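# Swap the two wall-rack shelves with their vials aboard

## Task

Exchange the places of the two removable shelves in the wall rack so that each shelf, with every vial that started on it still upright on it, ends up slid all the way in on its runners; nothing may be released anywhere outside the rack (a table top counts as outside), and at the end both hands must be open and withdrawn.

## Robot and tools

ROBOT. Two arms, left_arm and right_arm, each with a five-finger hand (left_arm has a left hand, the mirror of the right). Base positions in the scene frame: left_arm (+0.030, +0.245, 0) m, right_arm (-0.035, -0.308, 0) m, both nearly unrotated. Scene frame: origin at table-top height between the arms, +z up, +x out over the table, left_arm toward +y. A camera stand sits behind the arms. Loose objects may occasionally get nudged by outside forces.

HAND POINT AND FRAMES. Each arm reports and is commanded through a hand point fixed to the palm, 0.05 m in front of it and 0.15 m from the wrist flange. Its +z runs along the straight fingers, +y out of the palm, +x across the palm away from the thumb on the right hand (toward the thumb on the left). Straight fingertips lie about 0.06-0.07 m beyond the point and 0.06 m behind it along -y. A wrist bracket on the little-finger side can collide with things. Positions (metres) and quaternions (wxyz) in results, and all pose offsets, are in each arm's own base frame; fixed cameras and the table use the scene frame. Rotations turn about the Hand target position.

THE 28-NUMBER ROW. Every motion argument is a row of 28 numbers, all in [-1, 1], always both arms even if one is idle: left_arm dx, dy, dz, rx, ry, rz; left hand little, ring, middle, index, thumb_bend, thumb_turn, force_limit, speed; then the same 14 for right_arm. The six pose numbers are offsets, not poses: they are measured from that arm's Hand target as it stood when the action or move began, scaled so 1.0 = 0.6 m for dx, dy, dz and 1.0 = 180 degrees for rx, ry, rz (one rotation vector). All zeros re-requests the current Hand target. Translation longer than 1.0 is shortened. The six hand numbers are absolute targets: +1 open/straight, -1 closed; for thumb_turn, -1 places the thumb opposite the fingers, +1 beside the palm. force_limit maps -1..+1 to roughly 0..10 N (0..15 N for the two thumb motors). speed rises from near zero at -1 to full at +0.48 and above. Hand numbers never mean 'unchanged': to keep a hand as is, resend the last eight numbers you sent it (or, before any, its hand_measured plus hand_force_limit and hand_speed).

TOOLS.
execute_actions(actions, cameras): actions is a list of actions; each action is up to 15 rows, one per 1/30 s step, the last row held if fewer. Every row counts from the action's start target, not from the previous row. An empty list returns all camera images.
move(target, speed, blend, blocking, cameras): straight-line path of each hand point to one row of offsets, or a list of up to 15 rows all counted from the same starting Hand targets. speed in m/s, 0.002 to 4.3, default 0.25 (turn rate up to twice that in rad/s), one value or one per target. blend in metres rounds corners; 0 stops at each target. No obstacle avoidance, no collision avoidance between arms. Capped at 10 s of path. blocking=false returns after about 0.5 s while the move continues. Hand changes in later targets are applied only after everything comes to rest there. Keep paths away from an arm's own base.
wait(seconds 0-10, cameras): lets time run with commands held.
stop(cameras): brakes a running move.
zoom_image(camera, region [x0,y0,x1,y1], at most 504x504 px): closer look at cam_head_left, cam_head_right or cam_high from the latest images (each 896x504).
show_instructions(): shows the reference pages. finished_scene(scene): ends the scene for good.

RESULTS. Each result gives per-arm end_effector_position and end_effector_quat_wxyz, the Hand target (the base for your next offsets), joint positions, velocities and torques, and per hand hand_measured, hand_stopped_by (moving, target, force, stalled, fault), hand_load_n (positive when pushed open; near zero means nothing held), hand_force_limit, hand_speed. A move adds a 'move:' line: done, off_target, moving, held or fault, plus limits such as paced or held. Neither done nor off_target proves contact or its absence. Readings may be off by a few cm; hands often rest 1-3 cm (sometimes 5) low of the command, and repeating zeros re-asks for the pose. Orientation commands are clipped to 40 degrees from the current one per step. Joint ranges are listed in radians, from waist to wrist roll.

GRIPPING. With the thumb turned in front (thumb_turn -1) the hand encloses objects roughly 0.035-0.065 m thick, handles down to about 0.025 m. A motor starts only on a target change of 0.002 or more, locks on arrival or at force_limit, and stalls if blocked. To grip gently, close with speed -0.94 or lower. To tighten, raise force_limit and send a more closed target; to loosen, send a more open one.

AVOID. Dropping or releasing a shelf or vial outside the rack, letting go of moving parts, tipping vials, slamming or hard pushes, hitting fixed or heavy objects, long falls, excessive finger loads, any contact or squeeze between the two arms, and long holds with stretched arms or loads, which overheat motors (MOTOR HOT warns; at 100 °C the arm drops for 30-60 s). Thinking time lets the scene run on.

Each tool is called after "Emit:" by a JSON object that holds its "method" and its "body", one argument or row to a line.

Reference images:

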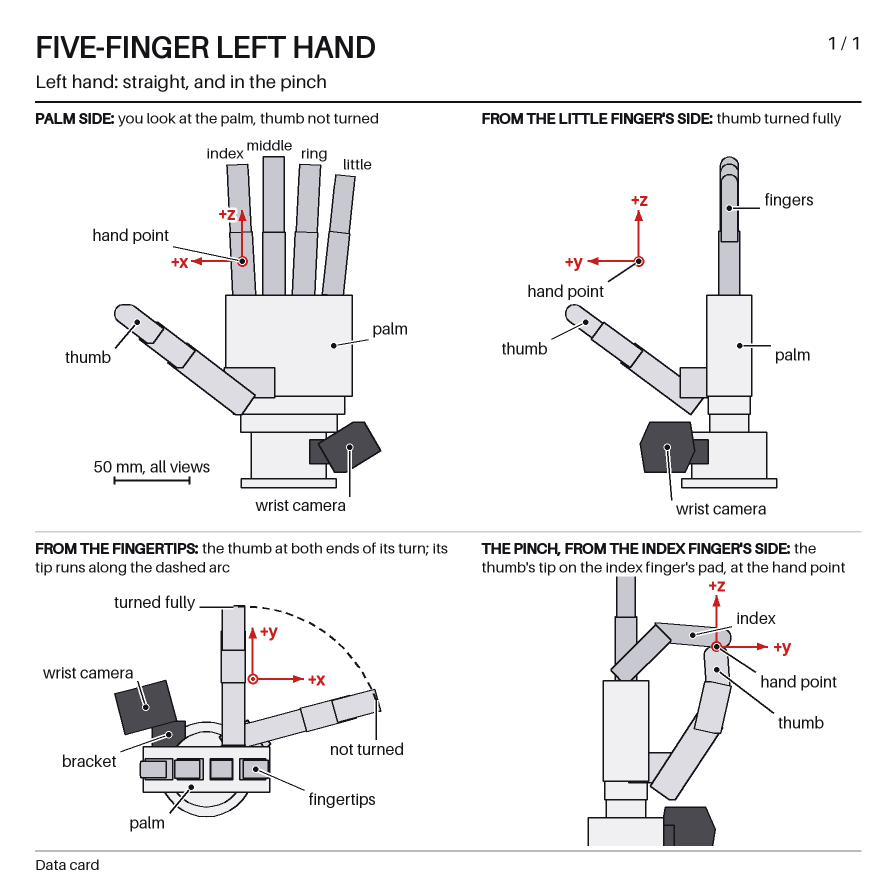

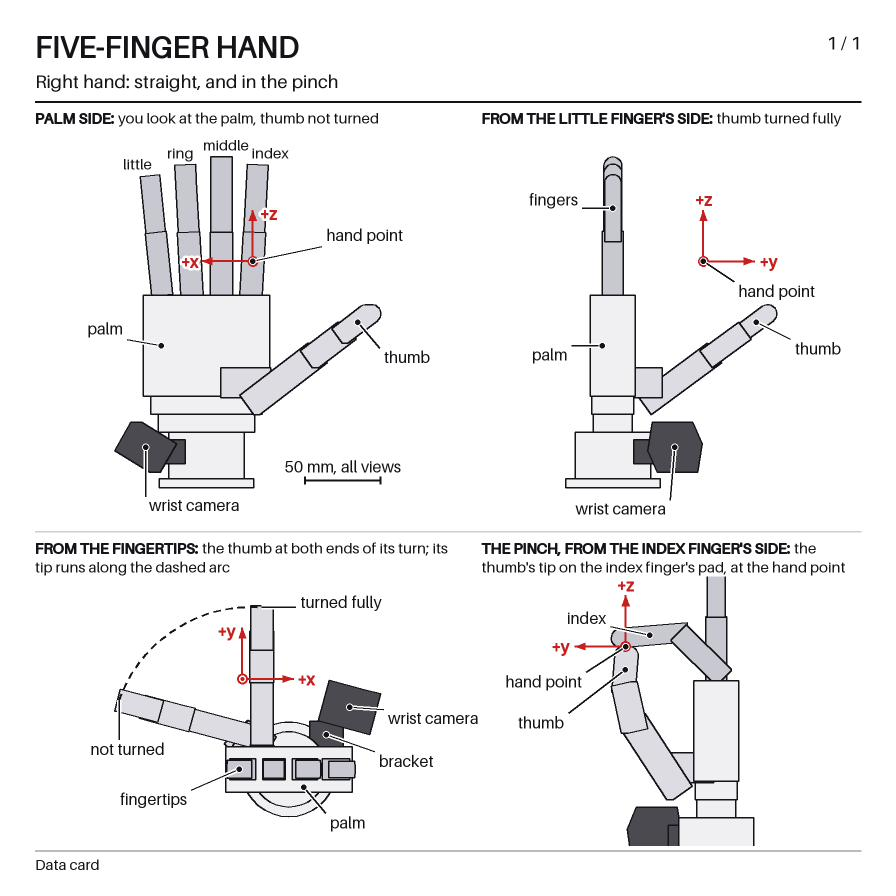

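## Session

Emit:
{"method": "execute_actions", "body": {
  "actions": []
}}

Scene clock: 0.00 s.
left_arm: end_effector_position=(+0.6397, +0.0295, +0.1792) hand_measured=(+1.000, +1.000, +1.000, +1.000, +1.000, +1.000) hand_load_n=(+0.0, +0.0, +0.0, +0.0, +0.0, +0.0) hand_stopped_by=(target, target, target, target, target, target) hand_force_limit=0.00 hand_speed=-0.80 end_effector_quat_wxyz=(-0.480, +0.652, -0.388, +0.440) | right_arm: end_effector_position=(+0.0571, +0.3053, +0.2233) hand_measured=(+1.000, +1.000, +1.000, +1.000, +1.000, +1.000) hand_load_n=(+0.0, +0.0, +0.0, +0.0, +0.0, +0.0) hand_stopped_by=(target, target, target, target, target, target) hand_force_limit=0.00 hand_speed=-0.80 end_effector_quat_wxyz=(-0.581, +0.794, -0.124, -0.128)
Joint positions: left_arm=[0.039 1.545 0.871 0.516 -0.25 -0.244] | right_arm=[0.858 0.538 0.457 -0.323 -0.732 0.094]
Joint velocities: within noise
Joint torques (N m): no reading
Heat: left arm: hottest shoulder 36 °C; right arm: hottest wrist yaw 36 °C.
Hand target: left_arm +0.6469, +0.0298, +0.1881; -0.484, +0.648, -0.384, +0.446 | right_arm +0.0598, +0.3084, +0.2371; -0.590, +0.789, -0.118, -0.122

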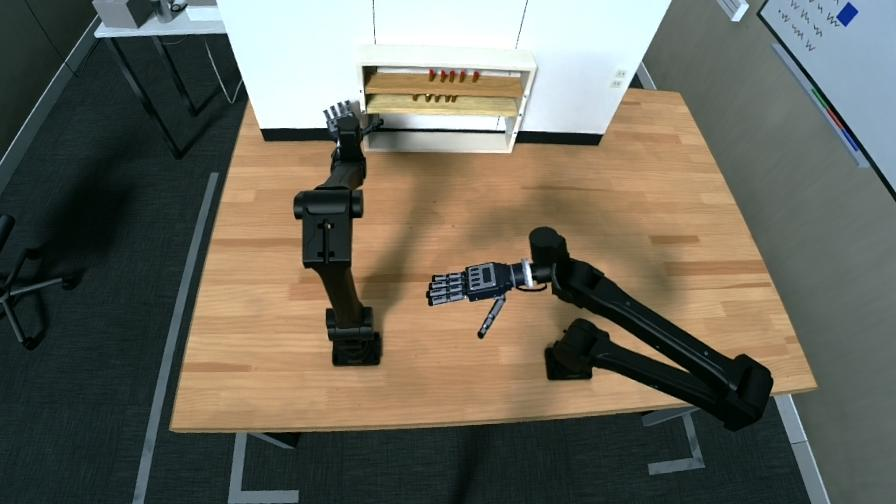

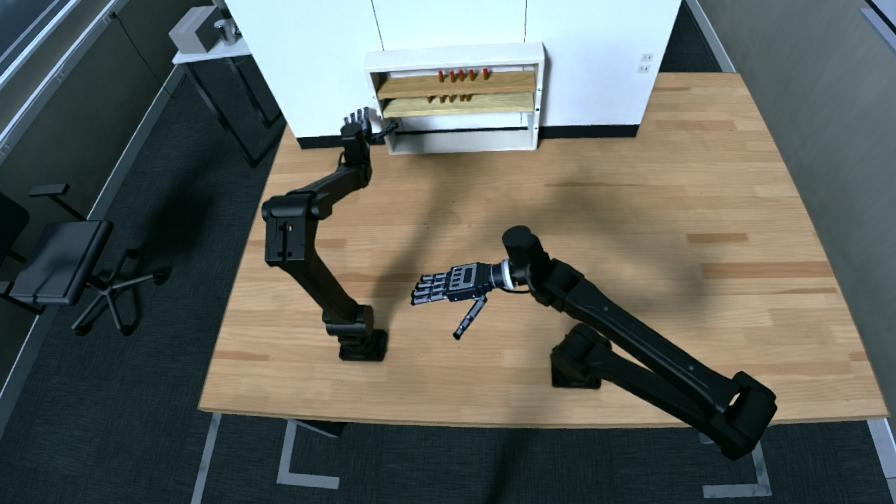

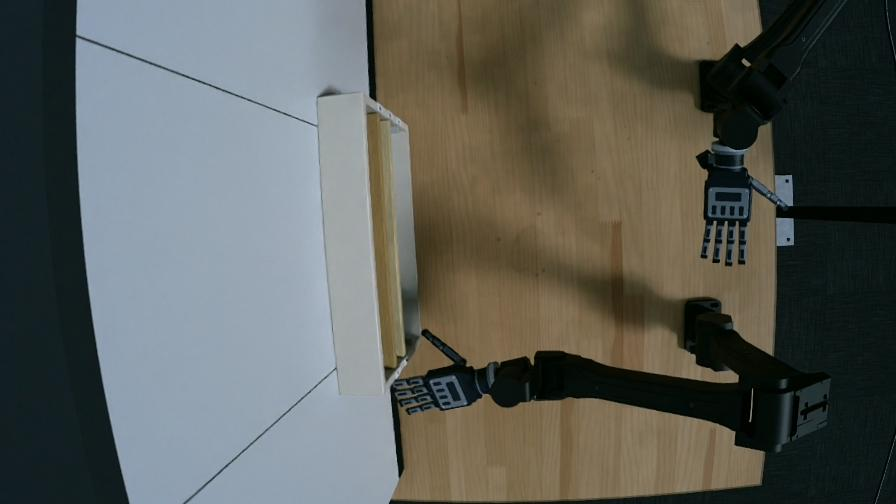

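Emit:
{"method": "zoom_image", "body": {
  "camera": "cam_head_left",
  "region": [340, 30, 560, 165]
}}

Emit:
{"method": "zoom_image", "body": {
  "camera": "cam_head_right",
  "region": [340, 30, 560, 165]
}}

Emit:
{"method": "zoom_image", "body": {
  "camera": "cam_high",
  "region": [300, 80, 500, 430]
}}

Scaled by 2.291 from the camera's 896x504 image, which has a finer 1280x720 frame.

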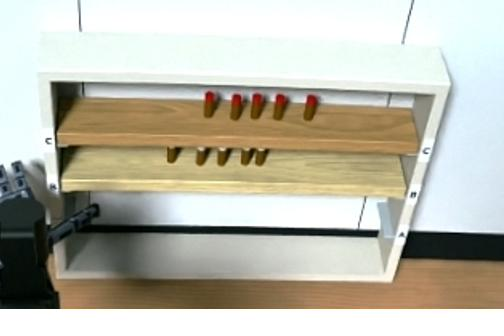

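Scaled by 2.291 from the camera's 896x504 image, which has a finer 1280x720 frame.

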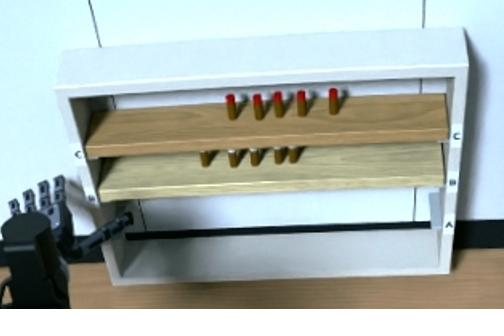

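Scaled by 1.440 from the camera's 896x504 image, which has a finer 1280x720 frame.

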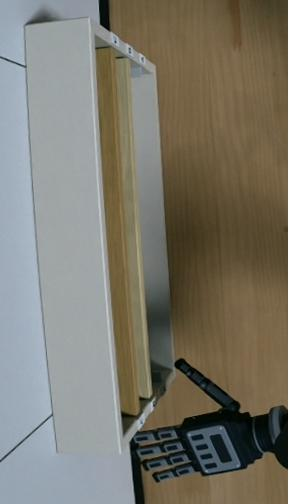

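Emit:
{"method": "zoom_image", "body": {
  "camera": "cam_head_left",
  "region": [350, 40, 450, 160]
}}

Emit:
{"method": "zoom_image", "body": {
  "camera": "cam_head_left",
  "region": [450, 40, 550, 160]
}}

Emit:
{"method": "zoom_image", "body": {
  "camera": "cam_head_right",
  "region": [460, 40, 560, 160]
}}

Emit:
{"method": "zoom_image", "body": {
  "camera": "cam_high",
  "region": [310, 80, 430, 200]
}}

Emit:
{"method": "zoom_image", "body": {
  "camera": "cam_high",
  "region": [320, 290, 440, 410]
}}

Scaled by 4.200 from the camera's 896x504 image, which has a finer 1280x720 frame.

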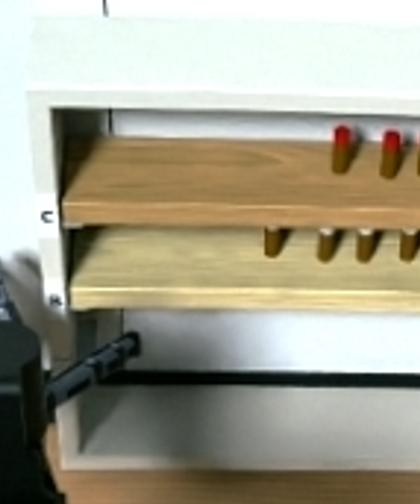

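Scaled by 4.200 from the camera's 896x504 image, which has a finer 1280x720 frame.

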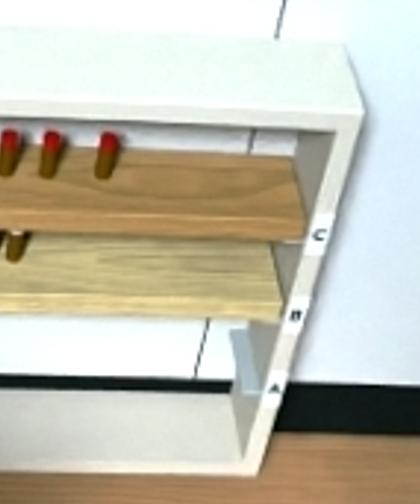

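Scaled by 4.200 from the camera's 896x504 image, which has a finer 1280x720 frame.

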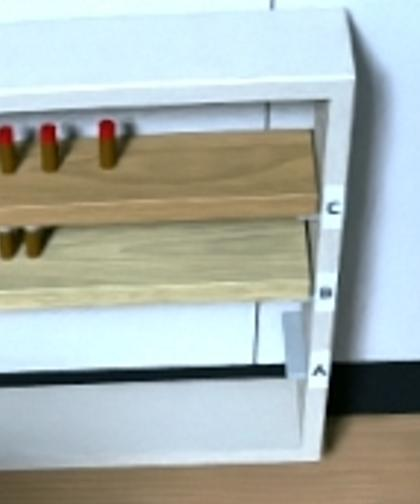

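Scaled by 4.200 from the camera's 896x504 image, which has a finer 1280x720 frame.

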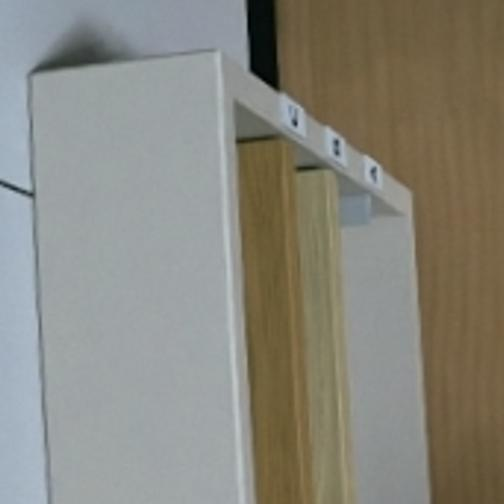

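Scaled by 4.200 from the camera's 896x504 image, which has a finer 1280x720 frame.

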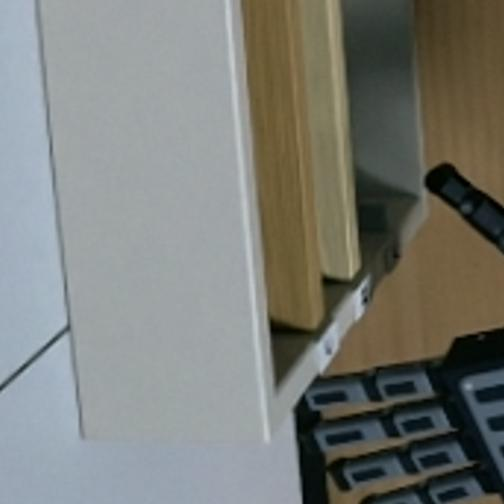

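Emit:
{"method": "move", "body": {
  "target": [-0.278,-0.125,0.103,0.072,-0.033,-0.097,1,1,1,1,-0.7,-1,-0.2,0, 0.693,-0.163,0.022,-0.011,-0.156,-0.479,1,1,1,1,-0.7,-1,-0.2,0],
  "speed": 0.3,
  "cameras": ["all"]
}}

Scene clock: 217.07 s.
left_arm: end_effector_position=(+0.4859, -0.0399, +0.2556) hand_measured=(+1.000, +1.000, +1.000, +1.000, -0.700, -1.000) hand_load_n=(+0.0, +0.0, +0.0, +0.0, +0.0, +0.0) hand_stopped_by=(target, target, target, target, target, target) hand_force_limit=-0.20 hand_speed=0.00 end_effector_quat_wxyz=(+0.503, -0.504, +0.491, -0.503) | right_arm: end_effector_position=(+0.4592, +0.2007, +0.2232) hand_measured=(+1.000, +1.000, +1.000, +1.000, -0.700, -1.000) hand_load_n=(+0.0, +0.0, -0.5, +0.0, +0.0, +0.0) hand_stopped_by=(target, target, target, target, target, target) hand_force_limit=-0.20 hand_speed=0.00 end_effector_quat_wxyz=(+0.497, -0.525, +0.498, -0.480)
Joint positions: left_arm=[-0.036 1.007 0.533 0.485 -0.048 -0.012] | right_arm=[0.543 1.119 0.555 0.511 0.499 0.017]
Joint torques (N m): left_arm=[-0.91 -5.13 10.3 2.33 0.11 0.2] | right_arm=[1.2 -6.42 15.28 2.55 0.22 -0.17]
Heat: left arm: hottest elbow 41 °C; right arm: hottest elbow 42 °C.
Hand target: left_arm +0.4801, -0.0451, +0.2498; +0.499, -0.500, +0.500, -0.500 | right_arm +0.4756, +0.2108, +0.2505; +0.511, -0.511, +0.488, -0.489
Off the commanded pose: left_arm 0.010 m, 1 deg | right_arm 0.033 m, 3 deg.
move: off_target (right_arm)

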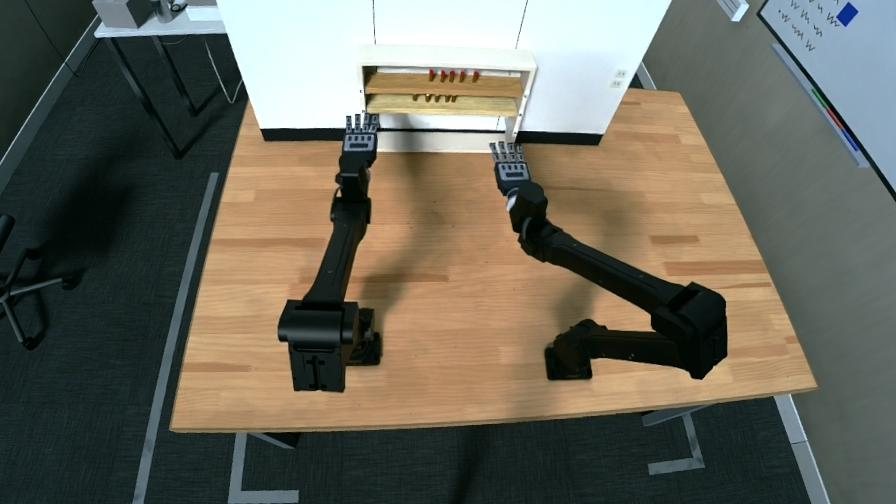

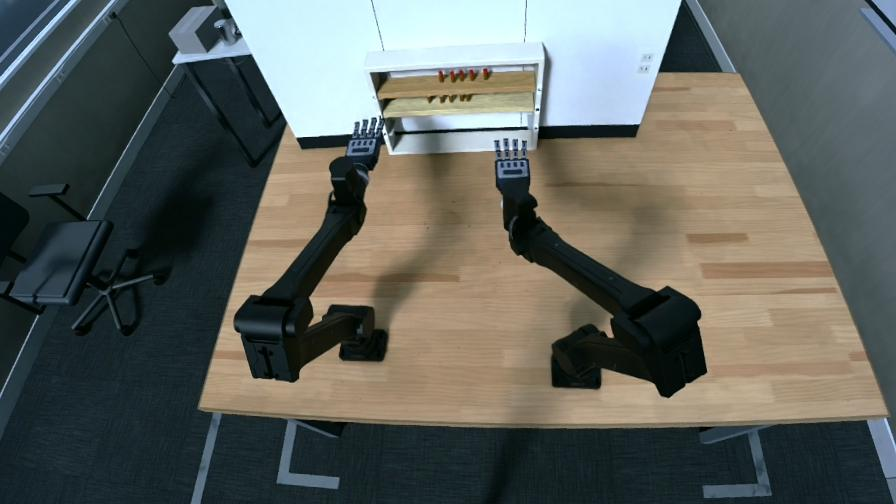

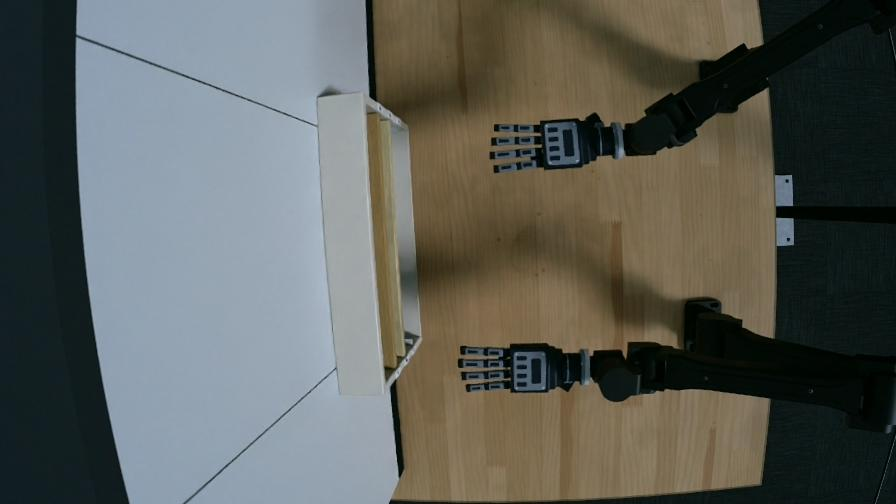

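Emit:
{"method": "move", "body": {
  "target": [0.15,0,0,0,0,0,1,1,1,1,-0.7,-1,-0.2,0, 0.267,0.012,0.03,0,0,0,1,1,1,1,-0.7,-1,-0.2,0],
  "speed": 0.2,
  "cameras": ["all"]
}}

Scene clock: 303.73 s.
left_arm: end_effector_position=(+0.5492, -0.0442, +0.2232) hand_measured=(+1.000, +1.000, +1.000, +1.000, -0.700, -1.000) hand_load_n=(+0.0, +0.0, +0.0, +0.0, +0.0, +0.5) hand_stopped_by=(target, target, target, target, target, target) hand_force_limit=-0.20 hand_speed=0.00 end_effector_quat_wxyz=(+0.485, -0.516, +0.510, -0.488) | right_arm: end_effector_position=(+0.6171, +0.2168, +0.2531) hand_measured=(+1.000, +1.000, +1.000, +1.000, -0.700, -1.000) hand_load_n=(+0.0, +0.0, +0.0, -0.5, +0.0, +0.0) hand_stopped_by=(target, target, target, target, target, target) hand_force_limit=-0.20 hand_speed=0.00 end_effector_quat_wxyz=(+0.509, -0.515, +0.494, -0.481)
Joint positions: left_arm=[-0.036 1.253 0.658 0.542 -0.038 -0.012] | right_arm=[0.393 1.488 0.952 0.515 0.343 0.014]
Joint torques (N m): left_arm=[-0.09 -5.83 16.28 3.48 0.11 0.19] | right_arm=[0.32 -12.98 15.71 1.48 -0.07 -0.24]
Heat: left arm: hottest elbow 42 °C; right arm: hottest elbow 41 °C.
Hand target: left_arm +0.5701, -0.0451, +0.2499; +0.499, -0.500, +0.500, -0.500 | right_arm +0.6358, +0.2179, +0.2681; +0.511, -0.511, +0.488, -0.489
Off the commanded pose: left_arm 0.034 m, 3 deg | right_arm 0.024 m, 1 deg.
move: off_target (left_arm, right_arm)

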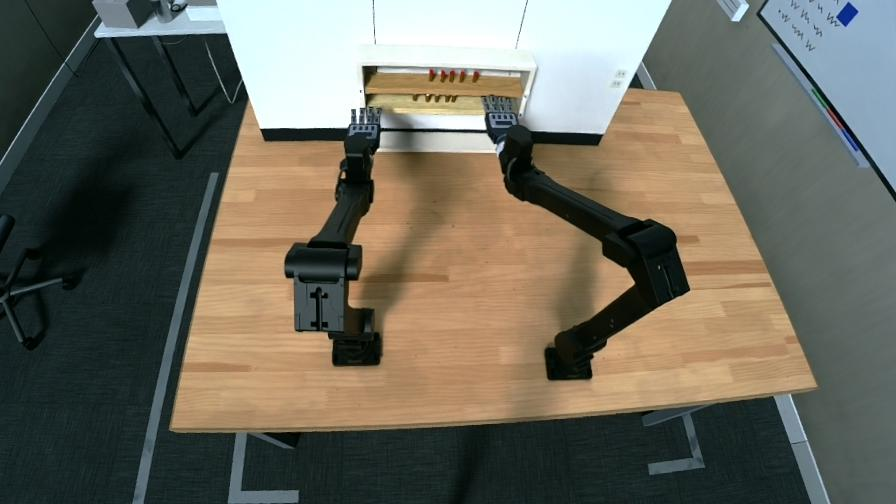

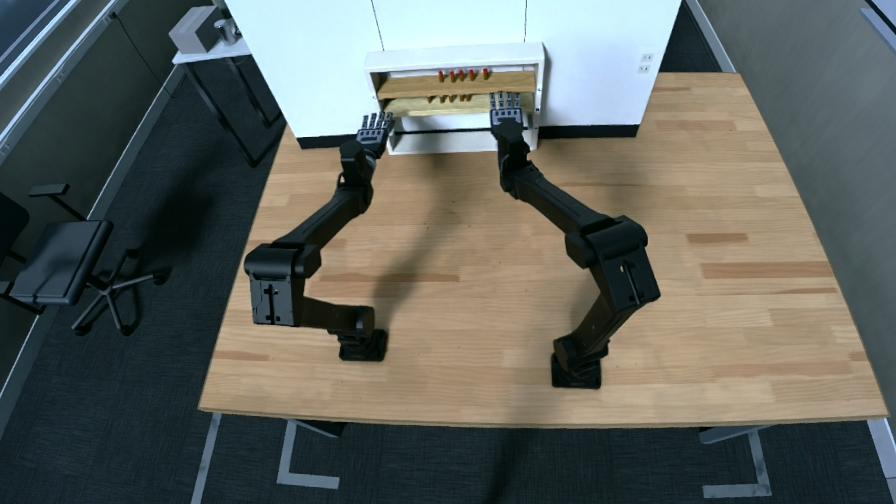

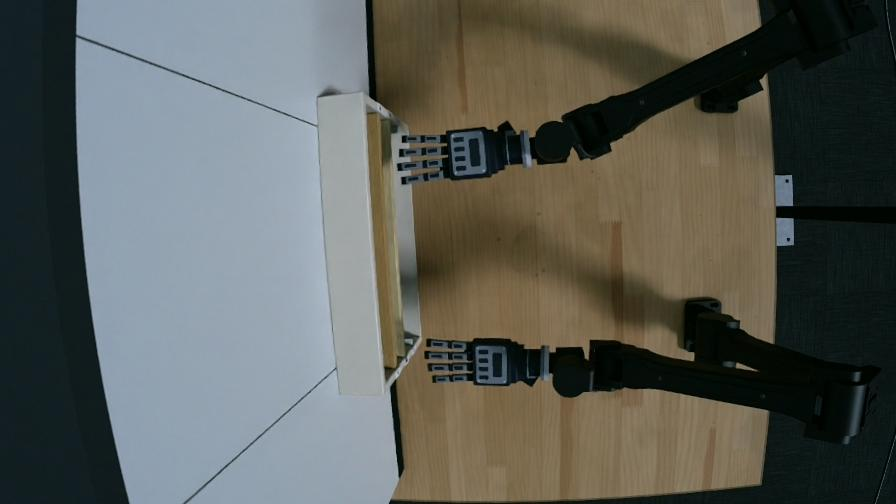

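Emit:
{"method": "zoom_image", "body": {
  "camera": "cam_high",
  "region": [310, 80, 470, 240]
}}

Emit:
{"method": "zoom_image", "body": {
  "camera": "cam_high",
  "region": [320, 260, 480, 420]
}}

Emit:
{"method": "zoom_image", "body": {
  "camera": "cam_head_left",
  "region": [340, 40, 450, 160]
}}

Emit:
{"method": "zoom_image", "body": {
  "camera": "cam_head_left",
  "region": [440, 40, 550, 160]
}}

Emit:
{"method": "zoom_image", "body": {
  "camera": "cam_head_right",
  "region": [350, 40, 460, 160]
}}

Emit:
{"method": "zoom_image", "body": {
  "camera": "cam_head_right",
  "region": [450, 40, 560, 160]
}}

Scaled by 3.150 from the camera's 896x504 image, which has a finer 1280x720 frame.

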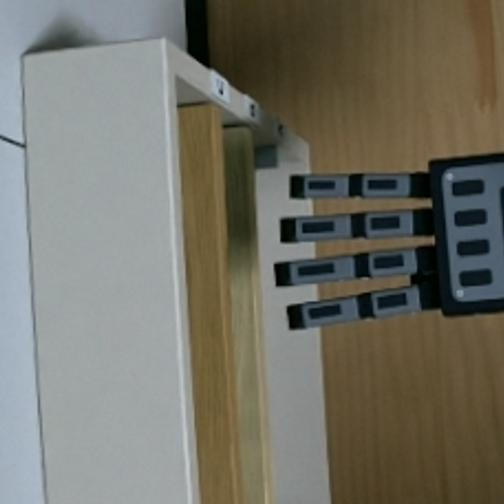

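Scaled by 3.150 from the camera's 896x504 image, which has a finer 1280x720 frame.

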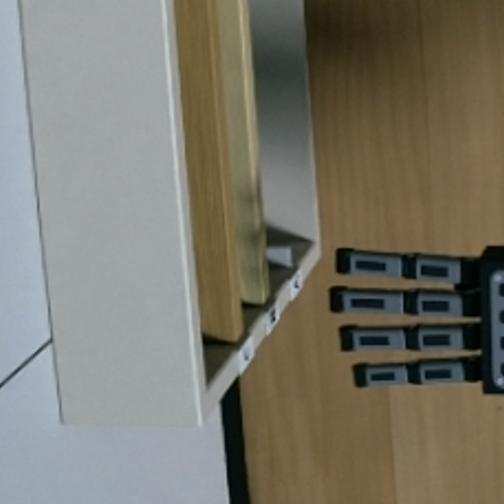

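Scaled by 4.200 from the camera's 896x504 image, which has a finer 1280x720 frame.

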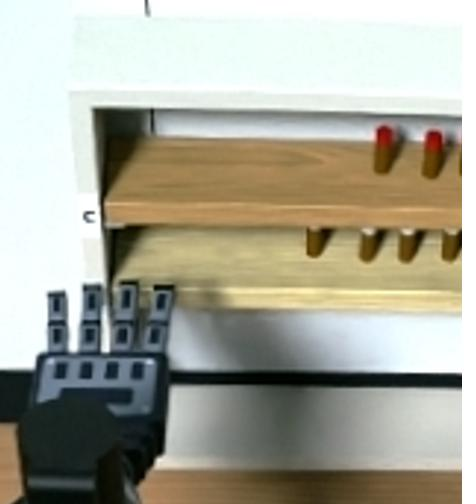

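Scaled by 4.200 from the camera's 896x504 image, which has a finer 1280x720 frame.

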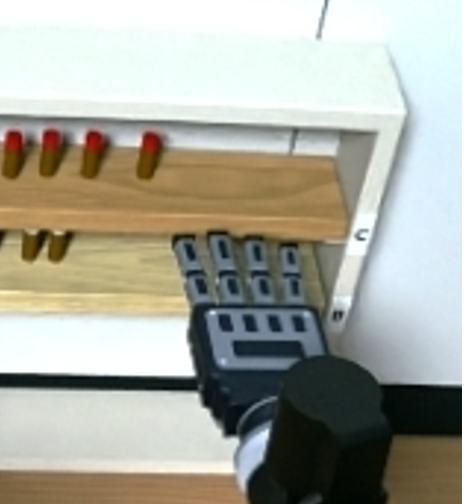

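Scaled by 4.200 from the camera's 896x504 image, which has a finer 1280x720 frame.

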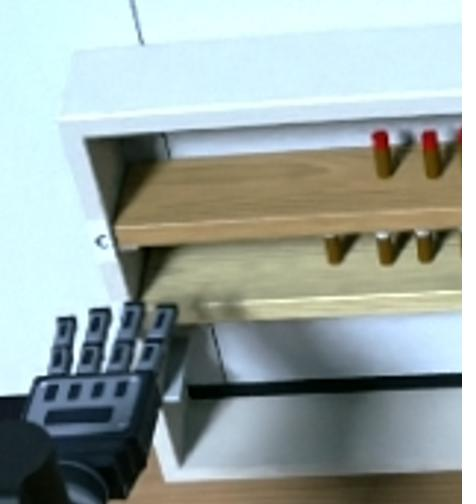

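Scaled by 4.200 from the camera's 896x504 image, which has a finer 1280x720 frame.

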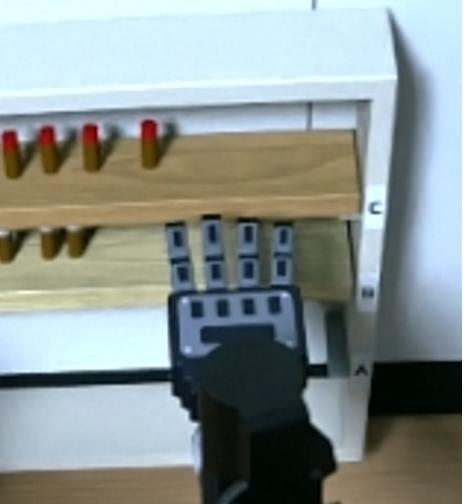

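Emit:
{"method": "move", "body": {
  "target": [0.0,-0.1,-0.165,0,-0.02,0,1,1,1,1,-0.7,-1,-0.2,0, 0,0.013,-0.215,0,-0.01,0,1,1,1,1,-0.7,-1,-0.2,0],
  "speed": 0.15,
  "cameras": ["all"]
}}

Scene clock: 434.23 s.
left_arm: end_effector_position=(+0.5719, -0.1012, +0.1625) hand_measured=(+1.000, +1.000, +1.000, +1.000, -0.700, -1.000) hand_load_n=(+0.0, +0.0, +0.0, +0.0, +0.0, +0.0) hand_stopped_by=(target, target, target, target, target, target) hand_force_limit=-0.20 hand_speed=0.00 end_effector_quat_wxyz=(+0.516, -0.486, +0.476, -0.521) | right_arm: end_effector_position=(+0.6373, +0.2227, +0.1494) hand_measured=(+1.000, +1.000, +1.000, +1.000, -0.700, -1.000) hand_load_n=(+0.0, +0.0, +0.0, +0.0, +0.5, +0.0) hand_stopped_by=(target, target, target, target, target, target) hand_force_limit=-0.20 hand_speed=0.00 end_effector_quat_wxyz=(+0.524, -0.496, +0.485, -0.494)
Joint positions: left_arm=[-0.186 1.548 0.607 1.018 -0.191 0] | right_arm=[0.393 1.754 0.886 0.908 0.352 0.004]
Joint torques (N m): left_arm=[-0.73 -7.65 7.66 3.44 -0.08 0.2] | right_arm=[1.44 -15.5 8.39 2.62 0.19 -0.23]
Heat: left arm: hottest elbow 48 °C; right arm: hottest elbow 44 °C.
Hand target: left_arm +0.5701, -0.1051, +0.1509; +0.515, -0.484, +0.484, -0.516 | right_arm +0.6358, +0.2256, +0.1393; +0.519, -0.503, +0.480, -0.497
Off the commanded pose: left_arm 0.012 m, 1 deg | right_arm 0.011 m, 1 deg.
move: off_target (left_arm, right_arm)

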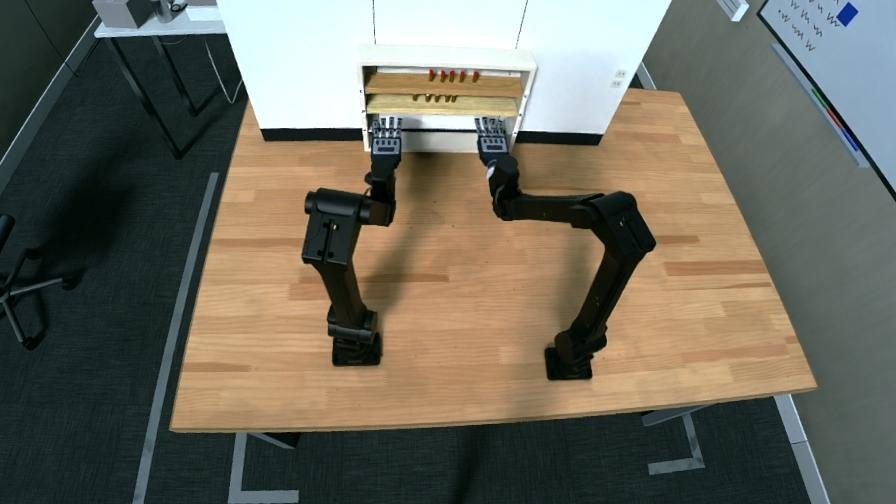

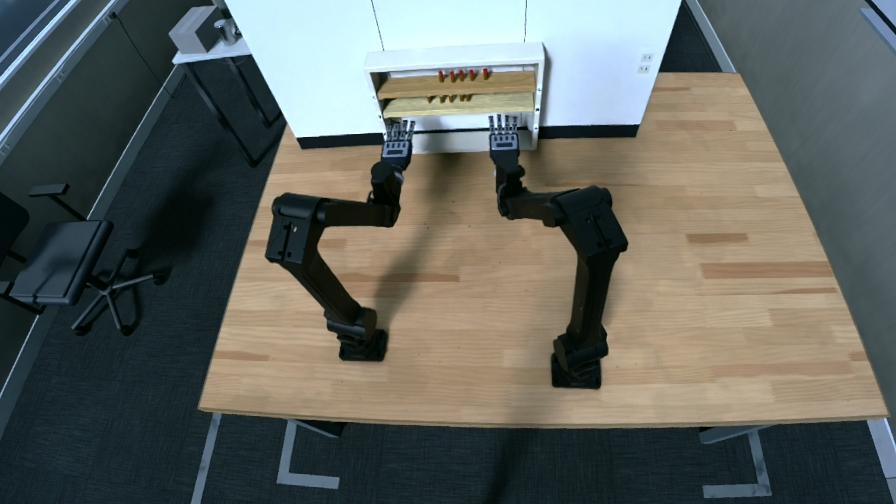

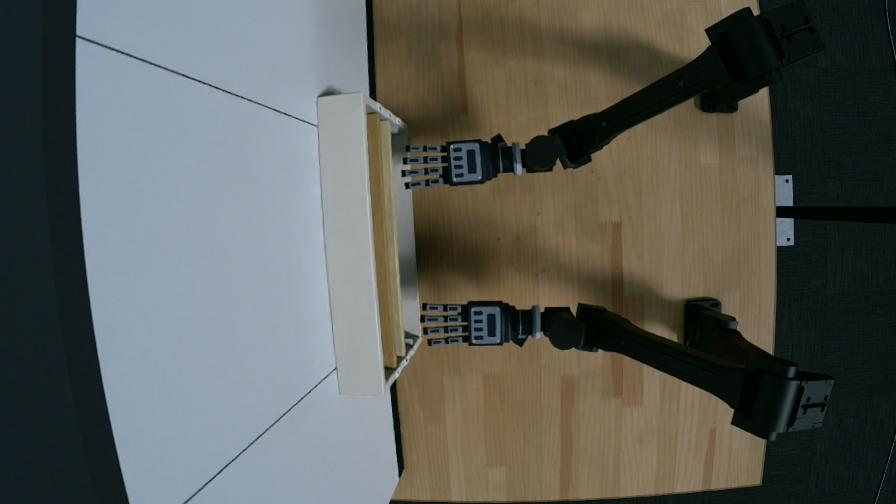

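Emit:
{"method": "zoom_image", "body": {
  "camera": "cam_head_left",
  "region": [340, 40, 450, 160]
}}

Emit:
{"method": "zoom_image", "body": {
  "camera": "cam_head_left",
  "region": [440, 40, 550, 160]
}}

Emit:
{"method": "zoom_image", "body": {
  "camera": "cam_head_right",
  "region": [360, 40, 470, 160]
}}

Emit:
{"method": "zoom_image", "body": {
  "camera": "cam_head_right",
  "region": [450, 40, 560, 160]
}}

Emit:
{"method": "zoom_image", "body": {
  "camera": "cam_high",
  "region": [350, 80, 450, 200]
}}

Emit:
{"method": "zoom_image", "body": {
  "camera": "cam_high",
  "region": [350, 280, 450, 400]
}}

Scaled by 4.200 from the camera's 896x504 image, which has a finer 1280x720 frame.

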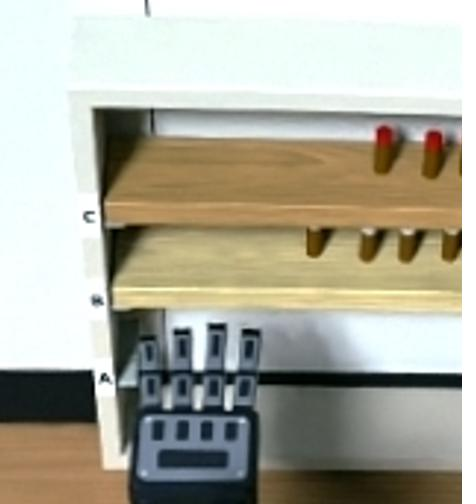

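Scaled by 4.200 from the camera's 896x504 image, which has a finer 1280x720 frame.

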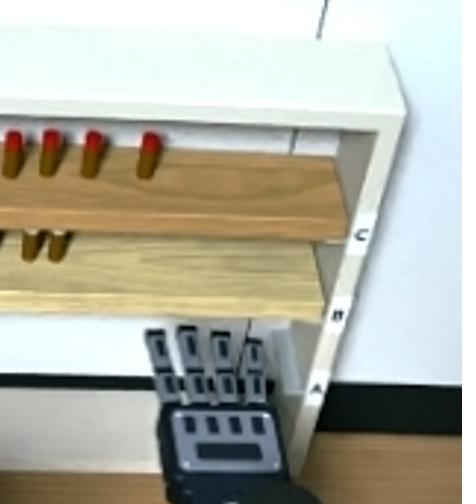

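Scaled by 4.200 from the camera's 896x504 image, which has a finer 1280x720 frame.

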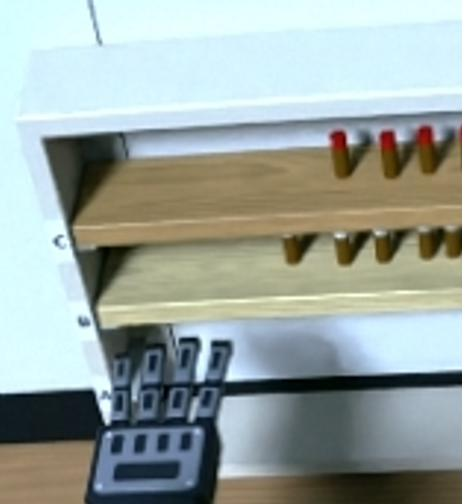

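Scaled by 4.200 from the camera's 896x504 image, which has a finer 1280x720 frame.

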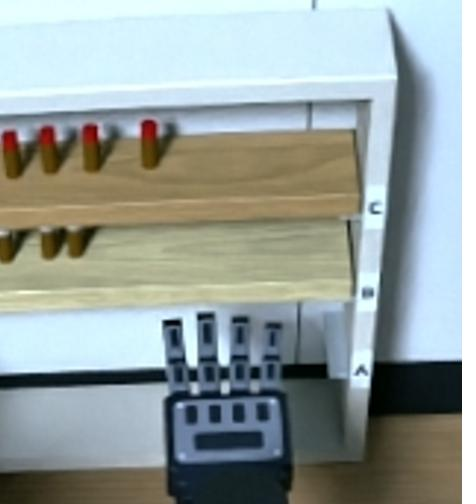

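Scaled by 4.200 from the camera's 896x504 image, which has a finer 1280x720 frame.

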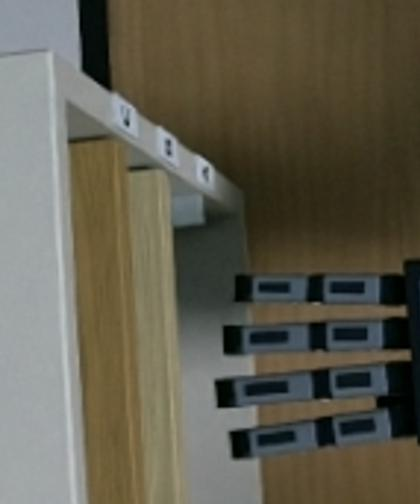

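Scaled by 4.200 from the camera's 896x504 image, which has a finer 1280x720 frame.

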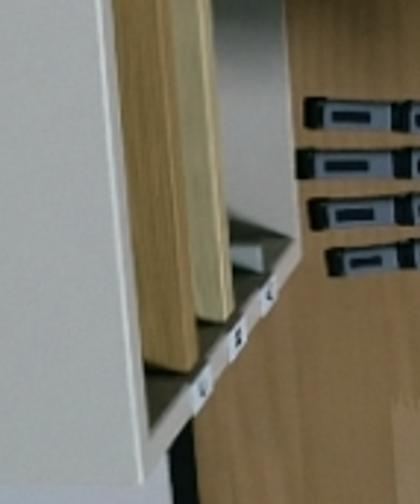

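Emit:
{"method": "move", "body": {
  "target": [0.0,-0.0167,-0.065,0,0.012,0,1,1,1,1,-0.7,-1,-0.2,0, 0,0,-0.04,0,0.004,0,1,1,1,1,-0.7,-1,-0.2,0],
  "speed": 0.1
}}

Scene clock: 467.67 s.
left_arm: end_effector_position=(+0.5741, -0.1105, +0.1252) hand_measured=(+1.000, +1.000, +1.000, +1.000, -0.700, -1.000) hand_load_n=(+0.0, +0.0, -0.5, +0.0, +0.0, +0.0) hand_stopped_by=(target, target, target, target, target, target) hand_force_limit=-0.20 hand_speed=0.00 end_effector_quat_wxyz=(+0.510, -0.493, +0.485, -0.511) | right_arm: end_effector_position=(+0.6397, +0.2237, +0.1315) hand_measured=(+1.000, +1.000, +1.000, +1.000, -0.700, -1.000) hand_load_n=(+0.0, -0.5, +0.0, +0.0, +0.0, +0.0) hand_stopped_by=(target, target, target, target, target, target) hand_force_limit=-0.20 hand_speed=0.00 end_effector_quat_wxyz=(+0.523, -0.497, +0.485, -0.494)
Joint positions: left_arm=[-0.209 1.646 0.607 1.081 -0.216 0] | right_arm=[0.393 1.799 0.886 0.95 0.352 0.003]
Joint torques (N m): left_arm=[-0.85 -8.23 6.53 3.41 -0.09 0.13] | right_arm=[1.55 -15.38 7.42 2.56 0.17 -0.18]
Heat: left arm: hottest elbow 44 °C; right arm: hottest elbow 41 °C.
Hand target: left_arm +0.5701, -0.1152, +0.1119; +0.506, -0.494, +0.494, -0.507 | right_arm +0.6358, +0.2256, +0.1154; +0.516, -0.506, +0.483, -0.494
Off the commanded pose: left_arm 0.015 m, 1 deg | right_arm 0.017 m, 1 deg.
move: off_target (left_arm, right_arm)

Emit:
{"method": "move", "body": {
  "target": [0.11,0,-0.005,0,0.003,0,1,1,1,1,-0.7,-1,-0.2,0, 0.09,0.004,-0.02,0,0.004,0,1,1,1,1,-0.7,-1,-0.2,0],
  "speed": 0.1,
  "cameras": ["all"]
}}

Emit:
{"method": "zoom_image", "body": {
  "camera": "cam_head_left",
  "region": [340, 40, 450, 160]
}}

Emit:
{"method": "zoom_image", "body": {
  "camera": "cam_head_left",
  "region": [440, 40, 550, 160]
}}

Emit:
{"method": "zoom_image", "body": {
  "camera": "cam_head_right",
  "region": [360, 40, 470, 160]
}}

Emit:
{"method": "zoom_image", "body": {
  "camera": "cam_head_right",
  "region": [450, 40, 560, 160]
}}

Emit:
{"method": "zoom_image", "body": {
  "camera": "cam_high",
  "region": [350, 80, 450, 200]
}}

Emit:
{"method": "zoom_image", "body": {
  "camera": "cam_high",
  "region": [350, 280, 450, 400]
}}

Scene clock: 483.33 s.
left_arm: end_effector_position=(+0.6196, -0.1183, +0.1075) hand_measured=(+1.000, +1.000, +1.000, +1.000, -0.700, -1.000) hand_load_n=(+0.0, +0.0, +0.0, +0.0, +0.0, +0.0) hand_stopped_by=(target, target, target, target, target, target) hand_force_limit=-0.20 hand_speed=0.00 end_effector_quat_wxyz=(+0.499, -0.496, +0.500, -0.505) | right_arm: end_effector_position=(+0.6732, +0.2281, +0.1024) hand_measured=(+1.000, +1.000, +1.000, +1.000, -0.700, -1.000) hand_load_n=(-0.5, +0.0, +0.0, +0.0, +0.0, +0.0) hand_stopped_by=(target, target, target, target, target, target) hand_force_limit=-0.20 hand_speed=0.00 end_effector_quat_wxyz=(+0.513, -0.512, +0.488, -0.486)
Joint positions: left_arm=[-0.198 1.756 0.74 1.025 -0.189 0] | right_arm=[0.373 1.904 0.986 0.918 0.323 0.003]
Joint torques (N m): left_arm=[0.85 -9.76 11.49 2.35 0.12 0.11] | right_arm=[0.44 -15.97 12.04 1.52 -0.09 -0.13]
Heat: left arm: hottest elbow 43 °C; right arm: hottest elbow 40 °C.
Hand target: left_arm +0.6360, -0.1151, +0.1087; +0.503, -0.496, +0.496, -0.504 | right_arm +0.6898, +0.2281, +0.1033; +0.513, -0.509, +0.487, -0.491
Off the commanded pose: left_arm 0.017 m, 1 deg | right_arm 0.017 m, 1 deg.
move: off_target (left_arm, right_arm)

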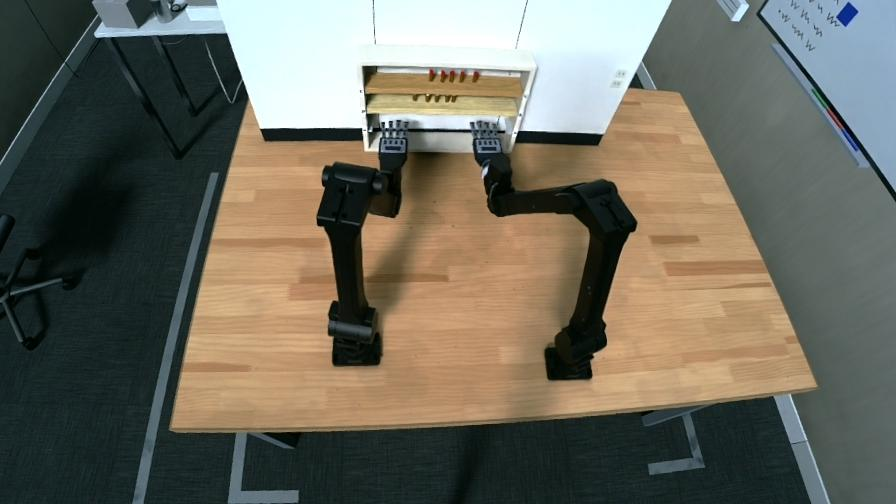

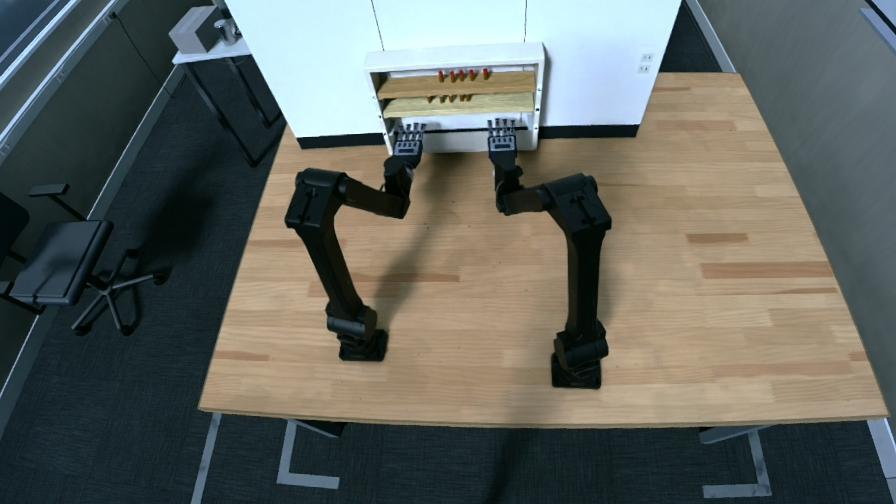

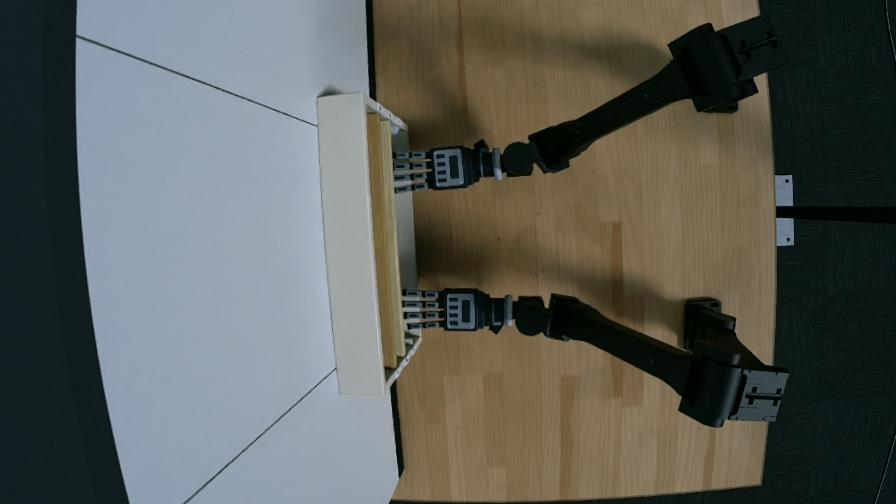

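Scaled by 4.200 from the camera's 896x504 image, which has a finer 1280x720 frame.

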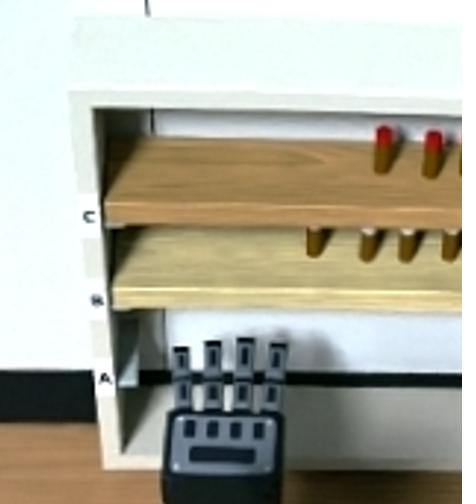

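Scaled by 4.200 from the camera's 896x504 image, which has a finer 1280x720 frame.

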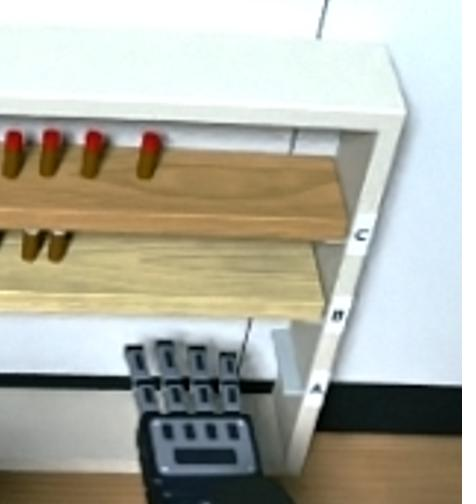

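Scaled by 4.200 from the camera's 896x504 image, which has a finer 1280x720 frame.

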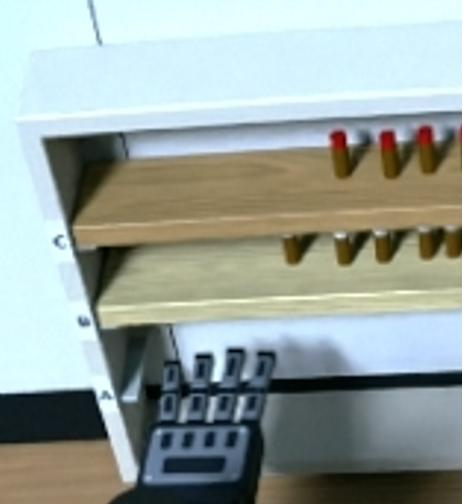

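Scaled by 4.200 from the camera's 896x504 image, which has a finer 1280x720 frame.

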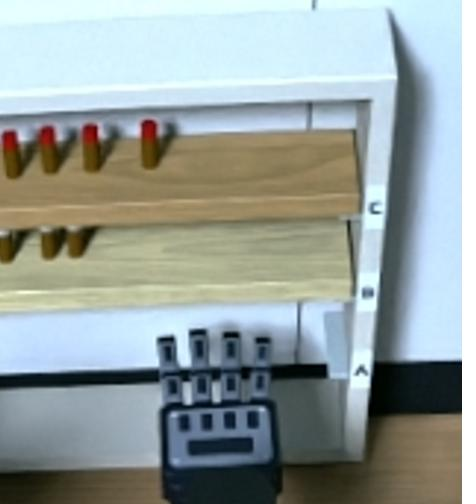

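Scaled by 4.200 from the camera's 896x504 image, which has a finer 1280x720 frame.

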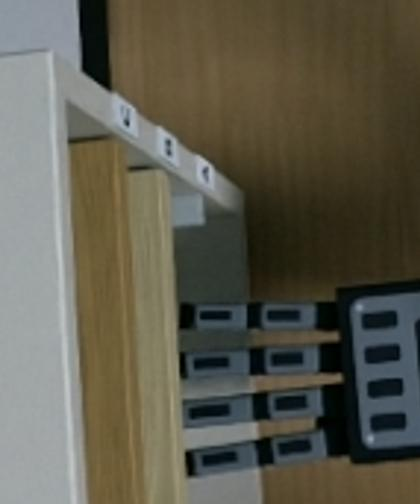

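Scaled by 4.200 from the camera's 896x504 image, which has a finer 1280x720 frame.

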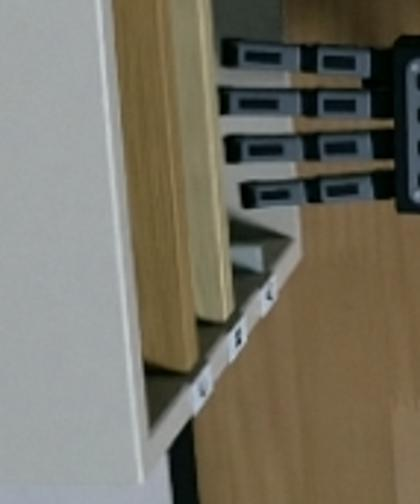

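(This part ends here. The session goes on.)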